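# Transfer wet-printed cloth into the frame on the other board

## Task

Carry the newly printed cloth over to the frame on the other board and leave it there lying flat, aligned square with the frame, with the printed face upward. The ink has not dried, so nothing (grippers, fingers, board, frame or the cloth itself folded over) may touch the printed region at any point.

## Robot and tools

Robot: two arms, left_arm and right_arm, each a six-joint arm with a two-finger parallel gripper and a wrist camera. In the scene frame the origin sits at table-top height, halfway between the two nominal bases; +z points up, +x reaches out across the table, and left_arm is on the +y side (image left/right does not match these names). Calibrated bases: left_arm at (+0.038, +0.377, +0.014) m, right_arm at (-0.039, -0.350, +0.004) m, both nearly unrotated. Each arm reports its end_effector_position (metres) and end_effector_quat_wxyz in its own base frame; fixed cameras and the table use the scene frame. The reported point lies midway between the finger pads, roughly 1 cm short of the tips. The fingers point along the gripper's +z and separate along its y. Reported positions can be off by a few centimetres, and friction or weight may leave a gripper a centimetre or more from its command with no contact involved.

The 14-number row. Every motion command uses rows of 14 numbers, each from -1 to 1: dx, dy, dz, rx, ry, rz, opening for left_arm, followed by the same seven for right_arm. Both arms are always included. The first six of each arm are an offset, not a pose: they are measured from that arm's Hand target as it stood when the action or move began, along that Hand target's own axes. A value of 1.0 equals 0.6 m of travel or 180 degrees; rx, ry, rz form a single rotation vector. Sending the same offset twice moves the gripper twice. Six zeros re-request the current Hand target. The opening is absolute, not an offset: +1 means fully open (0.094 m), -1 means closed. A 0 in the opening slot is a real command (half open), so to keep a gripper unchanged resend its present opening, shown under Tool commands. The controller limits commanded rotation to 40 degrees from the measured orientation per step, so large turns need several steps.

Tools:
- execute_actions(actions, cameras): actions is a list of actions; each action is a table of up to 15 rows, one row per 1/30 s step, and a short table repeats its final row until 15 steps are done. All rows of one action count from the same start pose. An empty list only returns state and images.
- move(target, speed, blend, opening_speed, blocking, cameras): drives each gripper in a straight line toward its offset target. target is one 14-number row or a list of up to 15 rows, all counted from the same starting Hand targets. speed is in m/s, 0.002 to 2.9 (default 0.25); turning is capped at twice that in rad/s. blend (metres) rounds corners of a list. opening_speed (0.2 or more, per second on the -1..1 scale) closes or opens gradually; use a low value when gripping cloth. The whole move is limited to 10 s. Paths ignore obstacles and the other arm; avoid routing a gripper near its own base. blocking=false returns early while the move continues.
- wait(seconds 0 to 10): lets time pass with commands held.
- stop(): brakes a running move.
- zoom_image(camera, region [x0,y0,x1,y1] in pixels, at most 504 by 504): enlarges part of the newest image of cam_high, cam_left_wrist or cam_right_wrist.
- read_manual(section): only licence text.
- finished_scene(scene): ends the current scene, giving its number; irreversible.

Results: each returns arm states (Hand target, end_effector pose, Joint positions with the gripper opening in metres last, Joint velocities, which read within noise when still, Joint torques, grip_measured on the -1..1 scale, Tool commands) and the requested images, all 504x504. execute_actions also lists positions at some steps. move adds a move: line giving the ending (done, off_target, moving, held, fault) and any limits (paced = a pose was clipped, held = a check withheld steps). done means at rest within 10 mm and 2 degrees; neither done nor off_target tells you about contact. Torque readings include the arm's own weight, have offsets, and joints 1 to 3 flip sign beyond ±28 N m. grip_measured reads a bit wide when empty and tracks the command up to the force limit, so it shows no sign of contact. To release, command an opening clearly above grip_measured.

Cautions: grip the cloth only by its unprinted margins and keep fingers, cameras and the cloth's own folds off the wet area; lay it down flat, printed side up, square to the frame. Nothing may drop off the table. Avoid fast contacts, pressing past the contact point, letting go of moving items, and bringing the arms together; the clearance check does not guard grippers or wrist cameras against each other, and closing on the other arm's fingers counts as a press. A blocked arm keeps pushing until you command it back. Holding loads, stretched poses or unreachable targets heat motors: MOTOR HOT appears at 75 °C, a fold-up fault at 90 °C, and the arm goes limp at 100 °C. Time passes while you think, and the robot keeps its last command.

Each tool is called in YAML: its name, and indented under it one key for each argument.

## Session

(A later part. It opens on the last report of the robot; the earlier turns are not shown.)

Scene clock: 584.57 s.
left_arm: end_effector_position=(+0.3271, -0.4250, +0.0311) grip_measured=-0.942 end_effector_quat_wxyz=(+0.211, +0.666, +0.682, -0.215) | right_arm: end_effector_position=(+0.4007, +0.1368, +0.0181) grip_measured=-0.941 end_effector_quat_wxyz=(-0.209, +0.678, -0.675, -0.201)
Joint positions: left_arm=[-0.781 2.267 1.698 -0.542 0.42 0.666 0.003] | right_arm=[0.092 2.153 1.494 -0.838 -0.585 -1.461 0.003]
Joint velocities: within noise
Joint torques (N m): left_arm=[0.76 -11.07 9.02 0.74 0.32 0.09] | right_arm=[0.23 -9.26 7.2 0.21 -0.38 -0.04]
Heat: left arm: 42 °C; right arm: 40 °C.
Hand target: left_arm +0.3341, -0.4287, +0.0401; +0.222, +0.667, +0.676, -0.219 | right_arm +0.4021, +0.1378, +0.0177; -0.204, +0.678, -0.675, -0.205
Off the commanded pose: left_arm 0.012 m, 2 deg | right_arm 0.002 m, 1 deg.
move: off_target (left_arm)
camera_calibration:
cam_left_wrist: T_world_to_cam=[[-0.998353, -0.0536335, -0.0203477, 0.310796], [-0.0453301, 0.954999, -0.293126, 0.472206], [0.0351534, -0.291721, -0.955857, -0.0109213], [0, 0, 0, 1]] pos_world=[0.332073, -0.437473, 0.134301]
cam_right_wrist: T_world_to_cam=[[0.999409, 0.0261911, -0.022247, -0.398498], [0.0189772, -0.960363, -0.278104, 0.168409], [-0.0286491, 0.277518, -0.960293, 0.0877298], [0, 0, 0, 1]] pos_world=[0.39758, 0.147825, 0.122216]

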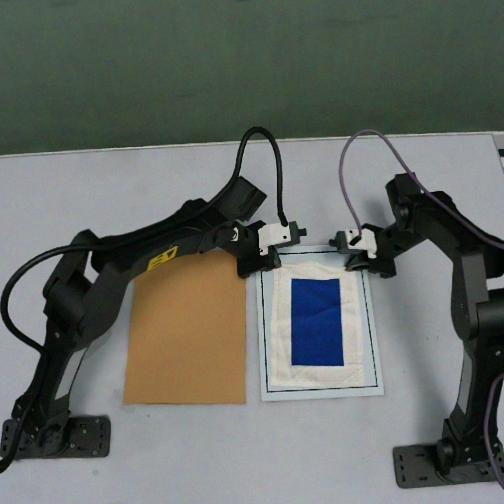

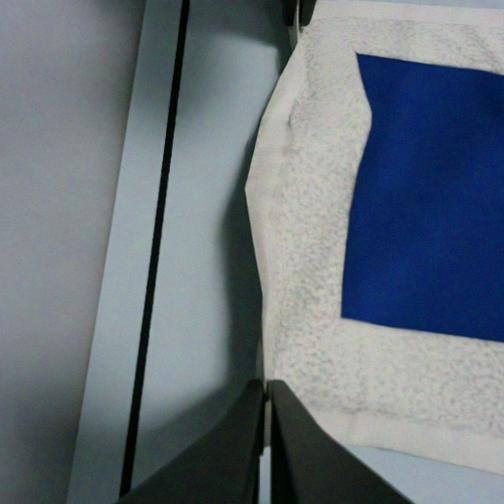

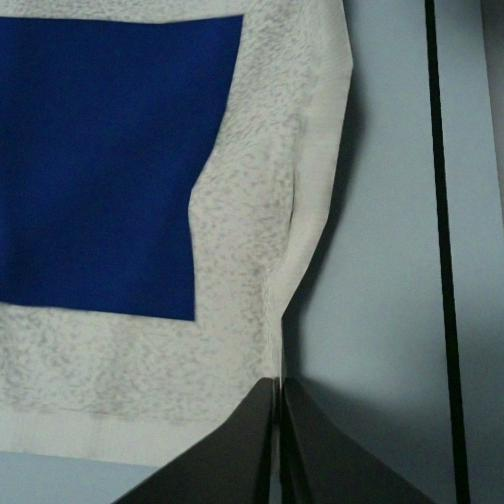

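move:
  target: [0.0198,0.0018,0.01,0,0,0,-1,-0.0083,-0.0167,0.0055,0,0,0,-1]
  speed: 0.03

zoom_image:
  camera: "cam_high"
  region: [230, 230, 410, 410]

Scene clock: 593.40 s.
left_arm: end_effector_position=(+0.3337, -0.4224, +0.0321) grip_measured=-0.942 end_effector_quat_wxyz=(+0.218, +0.665, +0.681, -0.213) | right_arm: end_effector_position=(+0.4110, +0.1403, +0.0183) grip_measured=-0.941 end_effector_quat_wxyz=(-0.209, +0.679, -0.675, -0.199)
Joint positions: left_arm=[-0.769 2.267 1.698 -0.532 0.42 0.677 0.003] | right_arm=[0.099 2.188 1.553 -0.856 -0.582 -1.453 0.003]
Joint velocities: within noise
Joint torques (N m): left_arm=[0.64 -10.73 5.55 1.06 0.37 0.12] | right_arm=[0.7 -9.48 7.39 0.23 -0.37 0.03]
Heat: left arm: 40 °C; right arm: 38 °C.
Hand target: left_arm +0.3350, -0.4227, +0.0282; +0.222, +0.667, +0.676, -0.219 | right_arm +0.4121, +0.1438, +0.0177; -0.204, +0.678, -0.675, -0.205
Off the commanded pose: left_arm 0.004 m, 1 deg | right_arm 0.004 m, 1 deg.
move: done
camera_calibration:
cam_left_wrist: T_world_to_cam=[[-0.997814, -0.0570269, -0.0334032, 0.316418], [-0.0444049, 0.952828, -0.300244, 0.469339], [0.0489495, -0.298104, -0.953278, -0.0168294], [0, 0, 0, 1]] pos_world=[0.337391, -0.434172, 0.135442]
cam_right_wrist: T_world_to_cam=[[0.999436, 0.0268734, -0.020128, -0.409061], [0.0202854, -0.961, -0.275803, 0.171179], [-0.0267548, 0.275239, -0.961003, 0.086721], [0, 0, 0, 1]] pos_world=[0.407678, 0.151627, 0.122317]

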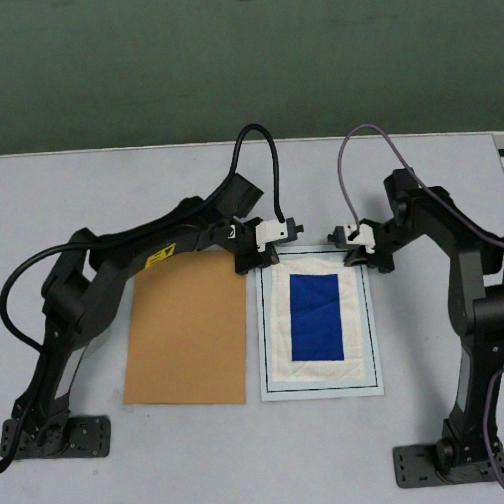

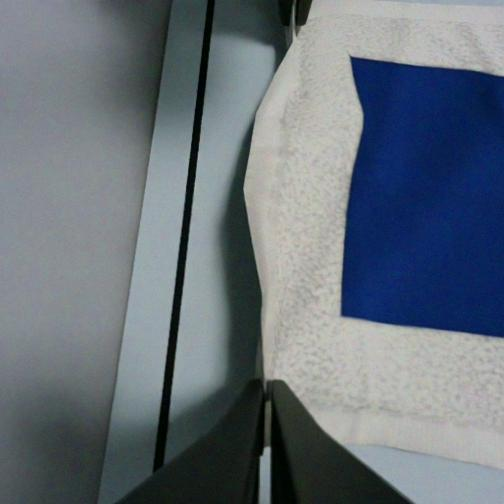

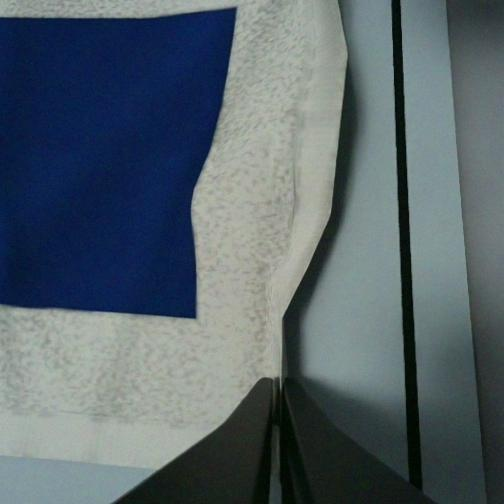

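Scaled by 2.800.

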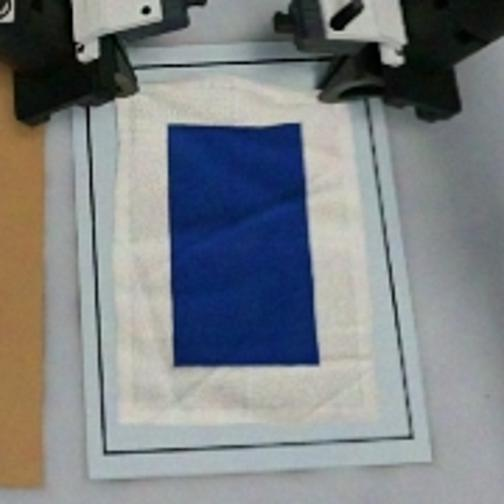

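move:
  target: [0.008,0,-0.0059,0,0,0,-1,-0.0083,-0.0133,0.0055,0,0,0,-1]
  speed: 0.03

zoom_image:
  camera: "cam_high"
  region: [230, 230, 410, 410]

Scene clock: 604.33 s.
left_arm: end_effector_position=(+0.3324, -0.4152, +0.0240) grip_measured=-0.942 end_effector_quat_wxyz=(+0.211, +0.665, +0.684, -0.213) | right_arm: end_effector_position=(+0.4188, +0.1462, +0.0184) grip_measured=-0.941 end_effector_quat_wxyz=(-0.209, +0.679, -0.675, -0.200)
Joint positions: left_arm=[-0.759 2.267 1.672 -0.526 0.423 0.686 0.003] | right_arm=[0.111 2.217 1.602 -0.868 -0.581 -1.439 0.003]
Joint velocities: within noise
Joint torques (N m): left_arm=[0.61 -11.73 5.63 1.03 0.38 0.14] | right_arm=[0.65 -9.7 7.36 0.27 -0.37 0.02]
Heat: left arm: 39 °C; right arm: 39 °C.
Hand target: left_arm +0.3348, -0.4168, +0.0282; +0.222, +0.667, +0.676, -0.219 | right_arm +0.4199, +0.1498, +0.0176; -0.204, +0.678, -0.676, -0.205
Off the commanded pose: left_arm 0.005 m, 2 deg | right_arm 0.004 m, 1 deg.
move: done
camera_calibration:
cam_left_wrist: T_world_to_cam=[[-0.998126, -0.056852, -0.0226477, 0.31518], [-0.0479258, 0.956306, -0.288414, 0.46237], [0.0380551, -0.286788, -0.957238, -0.0139941], [0, 0, 0, 1]] pos_world=[0.337281, -0.428261, 0.127096]
cam_right_wrist: T_world_to_cam=[[0.999421, 0.0268652, -0.0208632, -0.417017], [0.0200802, -0.961056, -0.275625, 0.176913], [-0.0274554, 0.275046, -0.961039, 0.0857992], [0, 0, 0, 1]] pos_world=[0.415578, 0.157628, 0.122518]

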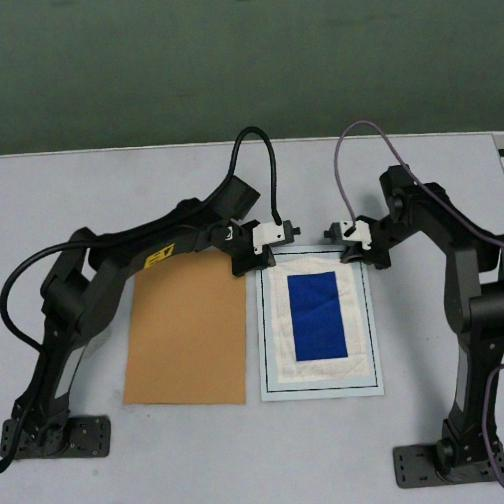

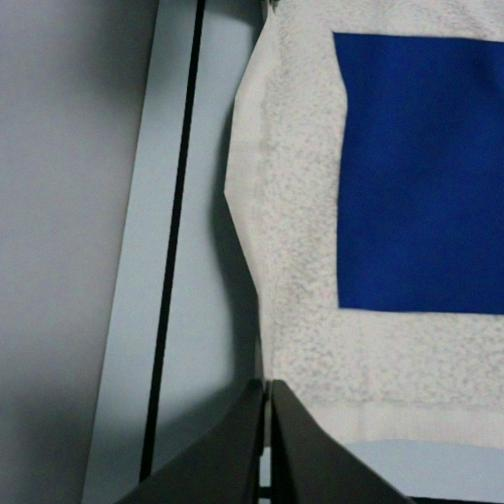

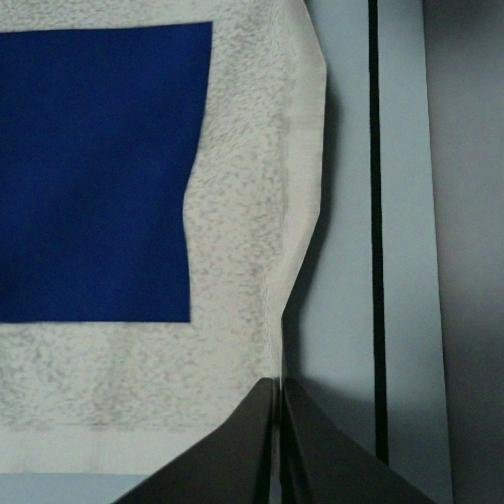

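Scaled by 2.800.

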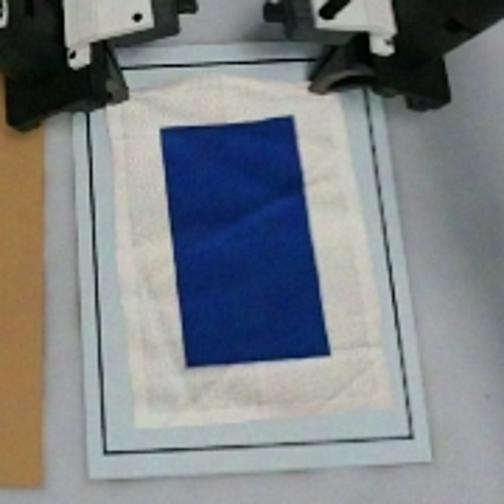

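move:
  target: [0,0.0117,0,0,0,0,-1,0,0,0,0,0,0,-1]
  speed: 0.03

zoom_image:
  camera: "cam_high"
  region: [230, 230, 410, 410]

Scene clock: 610.40 s.
left_arm: end_effector_position=(+0.3364, -0.4123, +0.0244) grip_measured=-0.942 end_effector_quat_wxyz=(+0.213, +0.665, +0.683, -0.213) | right_arm: end_effector_position=(+0.4189, +0.1463, +0.0185) grip_measured=-0.941 end_effector_quat_wxyz=(-0.209, +0.678, -0.675, -0.200)
Joint positions: left_arm=[-0.749 2.267 1.672 -0.524 0.428 0.696 0.003] | right_arm=[0.111 2.217 1.602 -0.869 -0.581 -1.438 0.003]
Joint velocities: within noise
Joint torques (N m): left_arm=[0.54 -10.4 8.47 0.88 0.38 0.05] | right_arm=[0.66 -9.72 7.38 0.26 -0.4 0.04]
Heat: left arm: 39 °C; right arm: 40 °C.
Hand target: left_arm +0.3419, -0.4167, +0.0282; +0.222, +0.667, +0.676, -0.219 | right_arm +0.4200, +0.1498, +0.0177; -0.204, +0.678, -0.676, -0.205
Off the commanded pose: left_arm 0.008 m, 2 deg | right_arm 0.004 m, 1 deg.
move: done
camera_calibration:
cam_left_wrist: T_world_to_cam=[[-0.998024, -0.0572582, -0.0258734, 0.319086], [-0.0472171, 0.955131, -0.292397, 0.459205], [0.0414546, -0.290597, -0.955947, -0.0156022], [0, 0, 0, 1]] pos_world=[0.340785, -0.424864, 0.127611]
cam_right_wrist: T_world_to_cam=[[0.99943, 0.0262448, -0.021243, -0.416974], [0.019377, -0.96105, -0.275696, 0.177238], [-0.0276511, 0.275127, -0.96101, 0.0859631], [0, 0, 0, 1]] pos_world=[0.415679, 0.157628, 0.122618]

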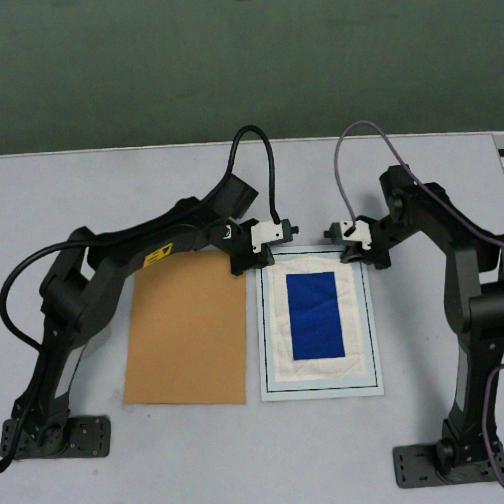

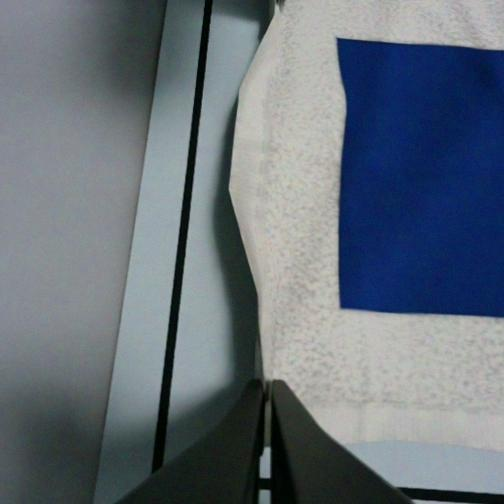

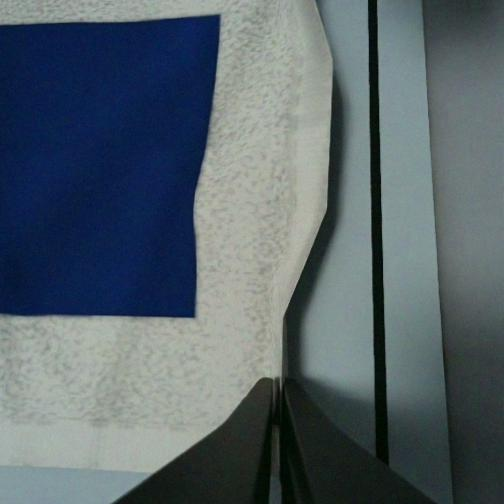

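Scaled by 2.800.

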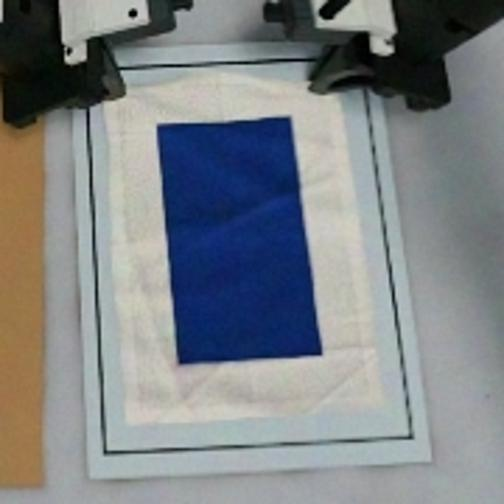

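move:
  target: [0.0099,0,0.0134,0,0,0,-1,0,0,0,0,0,0,-1]
  speed: 0.03

zoom_image:
  camera: "cam_high"
  region: [230, 230, 410, 410]

Scene clock: 617.17 s.
left_arm: end_effector_position=(+0.3371, -0.4130, +0.0172) grip_measured=-0.942 end_effector_quat_wxyz=(+0.211, +0.666, +0.683, -0.213) | right_arm: end_effector_position=(+0.4189, +0.1463, +0.0185) grip_measured=-0.941 end_effector_quat_wxyz=(-0.209, +0.678, -0.675, -0.200)
Joint positions: left_arm=[-0.749 2.284 1.672 -0.512 0.429 0.697 0.003] | right_arm=[0.111 2.217 1.602 -0.869 -0.581 -1.438 0.003]
Joint velocities: within noise
Joint torques (N m): left_arm=[0.5 -10.59 6.94 1.04 0.38 0.06] | right_arm=[0.64 -9.77 7.39 0.25 -0.39 0.05]
Heat: left arm: 39 °C; right arm: 40 °C.
Hand target: left_arm +0.3419, -0.4166, +0.0181; +0.222, +0.667, +0.676, -0.219 | right_arm +0.4200, +0.1498, +0.0177; -0.204, +0.678, -0.676, -0.205
Off the commanded pose: left_arm 0.006 m, 2 deg | right_arm 0.004 m, 1 deg.
move: done
camera_calibration:
cam_left_wrist: T_world_to_cam=[[-0.998132, -0.0564189, -0.0234301, 0.319937], [-0.0472242, 0.955876, -0.289949, 0.458124], [0.0387549, -0.288301, -0.956755, -0.0208282], [0, 0, 0, 1]] pos_world=[0.341781, -0.425864, 0.120401]
cam_right_wrist: T_world_to_cam=[[0.99943, 0.0262448, -0.021243, -0.416974], [0.019377, -0.96105, -0.275696, 0.177238], [-0.0276511, 0.275127, -0.96101, 0.0859631], [0, 0, 0, 1]] pos_world=[0.415679, 0.157628, 0.122618]

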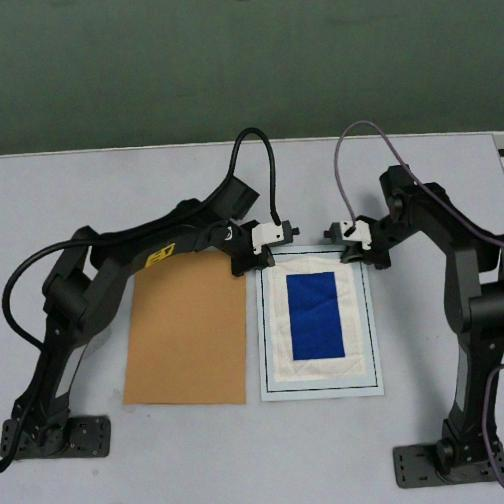

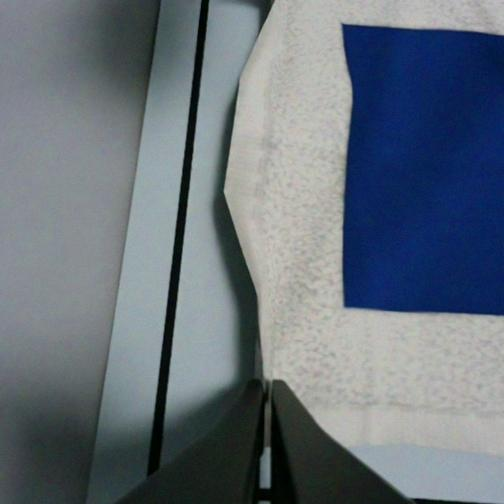

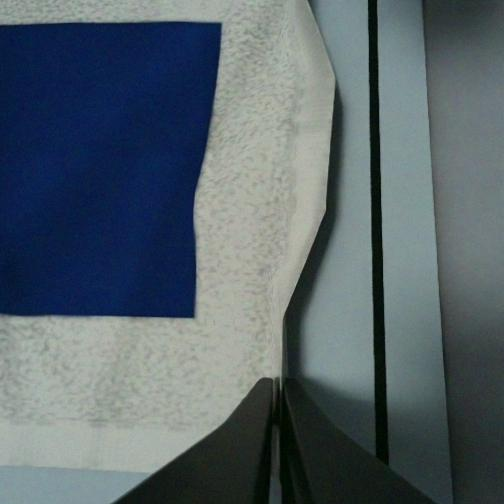

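Scaled by 2.800.

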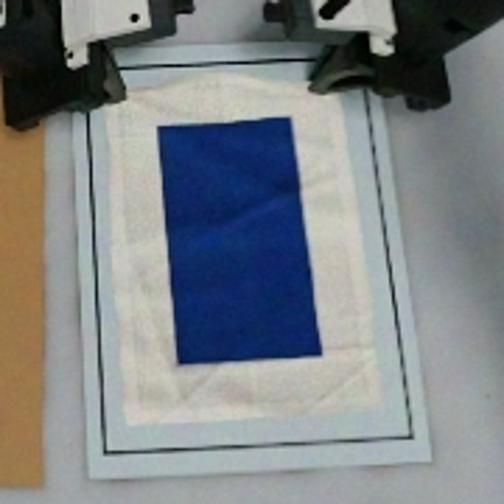

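move:
  target: [0,0,0,0,0,0,-0.6,0,0,0,0,0,0,-0.6]
  speed: 0.02
  opening_speed: 0.2

zoom_image:
  camera: "cam_high"
  region: [230, 230, 410, 410]

Scene clock: 625.20 s.
left_arm: end_effector_position=(+0.3372, -0.4131, +0.0173) grip_measured=-0.602 end_effector_quat_wxyz=(+0.212, +0.666, +0.683, -0.213) | right_arm: end_effector_position=(+0.4189, +0.1463, +0.0185) grip_measured=-0.602 end_effector_quat_wxyz=(-0.209, +0.678, -0.675, -0.200)
Joint positions: left_arm=[-0.749 2.284 1.672 -0.511 0.429 0.697 0.019] | right_arm=[0.111 2.217 1.602 -0.869 -0.581 -1.438 0.019]
Joint velocities: within noise
Joint torques (N m): left_arm=[0.62 -10.7 6.93 1.01 0.4 0.09] | right_arm=[0.7 -9.74 7.34 0.29 -0.38 0.05]
Heat: left arm: 39 °C; right arm: 41 °C.
Hand target: left_arm +0.3419, -0.4166, +0.0181; +0.222, +0.667, +0.676, -0.219 | right_arm +0.4200, +0.1498, +0.0177; -0.204, +0.678, -0.675, -0.205
Off the commanded pose: left_arm 0.006 m, 2 deg | right_arm 0.004 m, 1 deg.
move: done
camera_calibration:
cam_left_wrist: T_world_to_cam=[[-0.998132, -0.0561284, -0.0241127, 0.320239], [-0.0467233, 0.955711, -0.290573, 0.458089], [0.0393542, -0.288904, -0.956549, -0.0212498], [0, 0, 0, 1]] pos_world=[0.341881, -0.425965, 0.120504]
cam_right_wrist: T_world_to_cam=[[0.99943, 0.0262448, -0.021243, -0.416974], [0.019377, -0.96105, -0.275696, 0.177238], [-0.0276511, 0.275127, -0.96101, 0.0859631], [0, 0, 0, 1]] pos_world=[0.415679, 0.157628, 0.122618]

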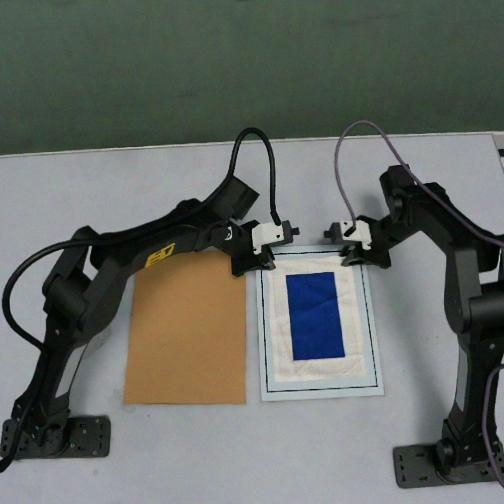

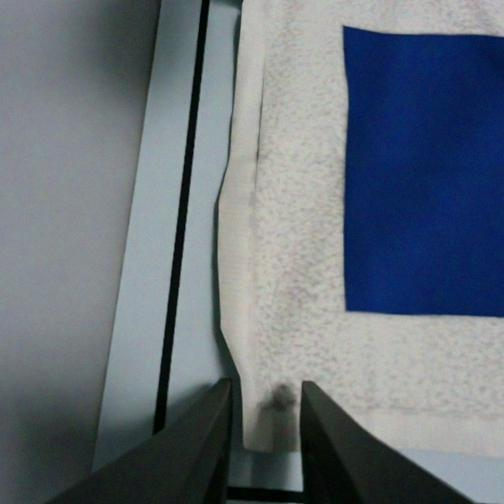

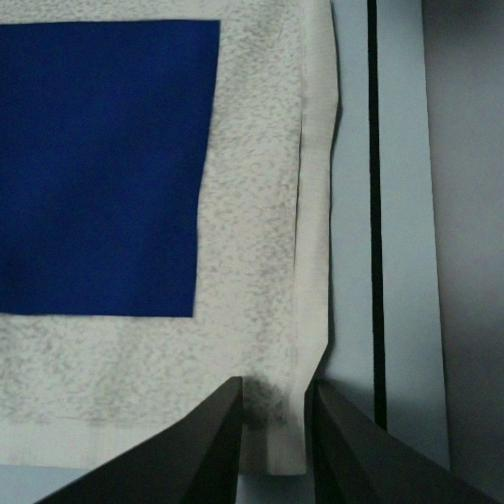

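Scaled by 2.800.

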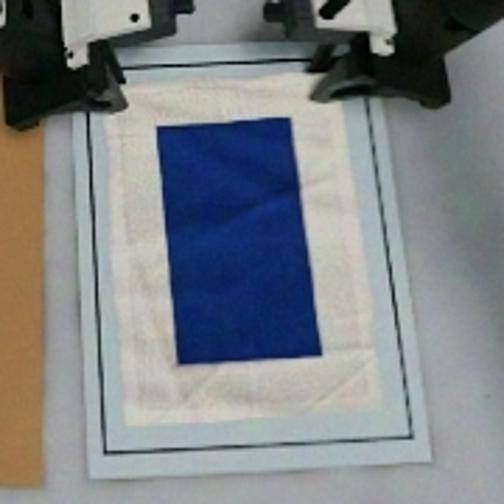

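move:
  target: [-0.0574,0,-0.0819,0,0,0,-0.6,-0.0574,0,-0.0819,0,0,0,-0.6]
  speed: 0.1

zoom_image:
  camera: "cam_high"
  region: [230, 230, 410, 410]

Scene clock: 634.33 s.
left_arm: end_effector_position=(+0.3355, -0.4118, +0.0478) grip_measured=-0.602 end_effector_quat_wxyz=(+0.195, +0.666, +0.688, -0.214) | right_arm: end_effector_position=(+0.4162, +0.1465, +0.0534) grip_measured=-0.601 end_effector_quat_wxyz=(-0.186, +0.674, -0.682, -0.214)
Joint positions: left_arm=[-0.749 2.262 1.775 -0.671 0.43 0.698 0.019] | right_arm=[0.115 2.21 1.741 -1.069 -0.574 -1.433 0.019]
Joint velocities: within noise
Joint torques (N m): left_arm=[0.76 -14.27 8.81 0.64 0.34 0.07] | right_arm=[0.65 -14.38 7.53 0.17 -0.47 0.03]
Heat: left arm: 40 °C; right arm: 41 °C.
Hand target: left_arm +0.3419, -0.4152, +0.0781; +0.222, +0.667, +0.677, -0.219 | right_arm +0.4200, +0.1512, +0.0776; -0.204, +0.678, -0.676, -0.205
Off the commanded pose: left_arm 0.031 m, 3 deg | right_arm 0.025 m, 2 deg.
move: off_target (left_arm, right_arm)
camera_calibration:
cam_left_wrist: T_world_to_cam=[[-0.998518, -0.0544169, 0.0000839505, 0.319001], [-0.0524591, 0.962181, -0.267314, 0.469013], [0.0144656, -0.266922, -0.96361, 0.0261115], [0, 0, 0, 1]] pos_world=[0.342754, -0.426947, 0.150508]
cam_right_wrist: T_world_to_cam=[[0.996744, 0.0248613, -0.076701, -0.409366], [0.00372759, -0.964468, -0.264174, 0.193488], [-0.0805434, 0.263028, -0.96142, 0.143136], [0, 0, 0, 1]] pos_world=[0.41884, 0.159142, 0.15733]

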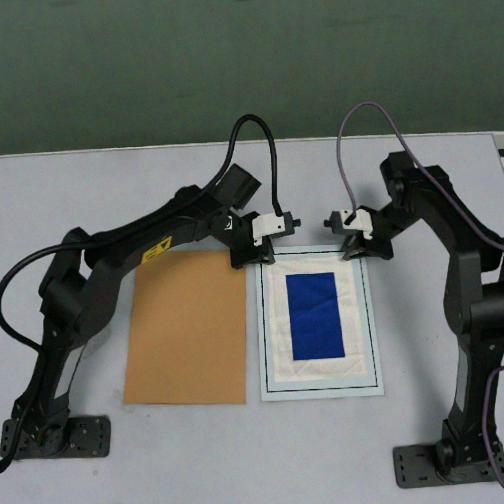

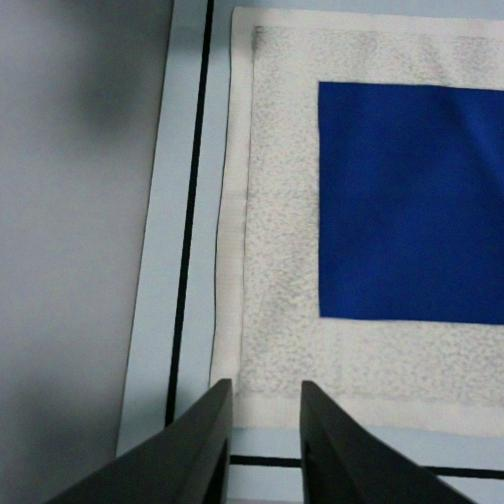

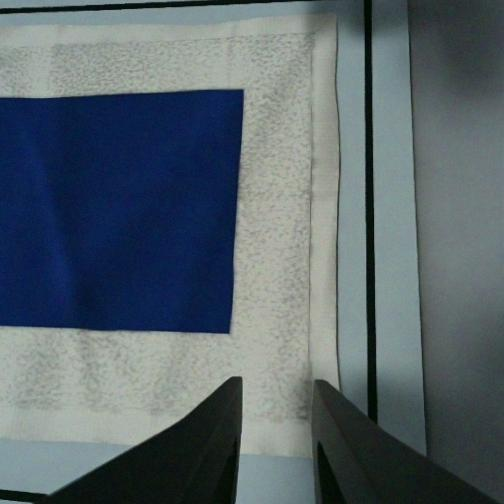

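Scaled by 2.800.

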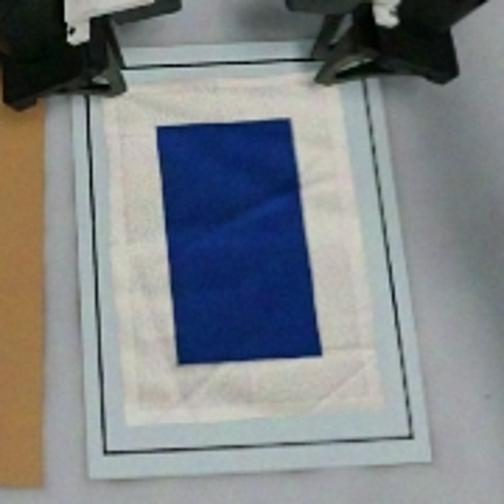

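move:
  target:
    - [-0.0478,0,-0.0683,0,0,0,-0.6,-0.0478,0,-0.0683,0,0,0,-0.6]
    - [0.102,-0.03,-0.199,0,0,0,-0.6,0.0555,0.0337,-0.1567,0,0,0,-0.6]
  speed: 0.12
  blend: [0.02,0]

zoom_image:
  camera: "cam_high"
  region: [230, 230, 410, 410]

Scene clock: 643.33 s.
left_arm: end_effector_position=(+0.3293, -0.2968, +0.1259) grip_measured=-0.602 end_effector_quat_wxyz=(+0.215, +0.664, +0.684, -0.212) | right_arm: end_effector_position=(+0.4063, +0.0697, +0.1205) grip_measured=-0.601 end_effector_quat_wxyz=(-0.194, +0.677, -0.680, -0.207)
Joint positions: left_arm=[-0.539 1.901 1.539 -0.851 0.509 0.908 0.019] | right_arm=[-0.069 2.142 1.9 -1.393 -0.572 -1.654 0.019]
Joint velocities: within noise
Joint torques (N m): left_arm=[0.17 -11.33 5.7 0.54 0.46 0.08] | right_arm=[-0.12 -14.11 5.05 -0.11 -0.51 -0.07]
Heat: left arm: 41 °C; right arm: 43 °C.
Hand target: left_arm +0.3223, -0.2954, +0.1379; +0.222, +0.667, +0.677, -0.219 | right_arm +0.4002, +0.0713, +0.1375; -0.204, +0.678, -0.675, -0.205
Off the commanded pose: left_arm 0.014 m, 2 deg | right_arm 0.018 m, 1 deg.
move: off_target (left_arm, right_arm)
camera_calibration:
cam_left_wrist: T_world_to_cam=[[-0.99771, -0.0615319, -0.0280688, 0.320232], [-0.050615, 0.954604, -0.293547, 0.379359], [0.0448571, -0.291454, -0.955532, 0.113831], [0, 0, 0, 1]] pos_world=[0.333594, -0.309256, 0.229118]
cam_right_wrist: T_world_to_cam=[[0.998149, 0.0268184, -0.0545864, -0.395816], [0.0113789, -0.964027, -0.265559, 0.134157], [-0.0597447, 0.264446, -0.962548, 0.218594], [0, 0, 0, 1]] pos_world=[0.406616, 0.0821398, 0.224427]

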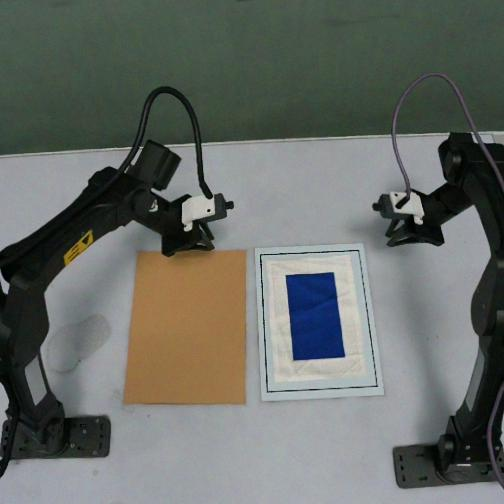

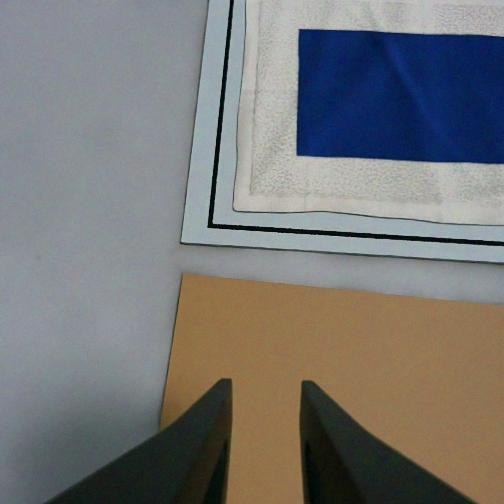

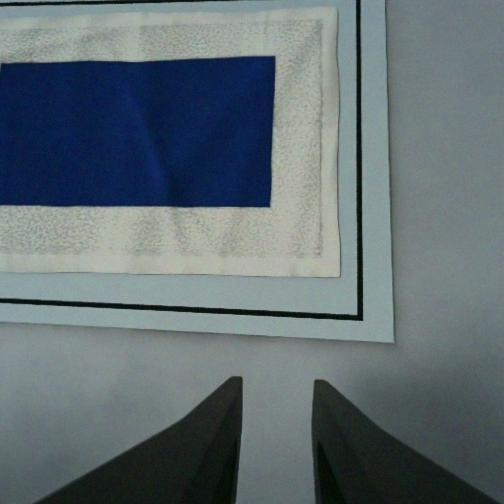

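Scaled by 2.800.

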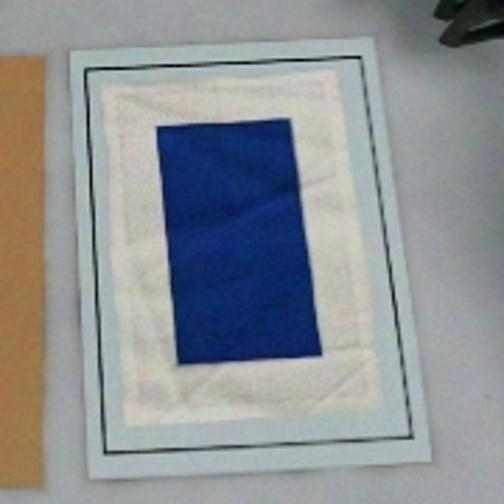

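finished_scene:
  scene: 2

The scene is finished: the task was done.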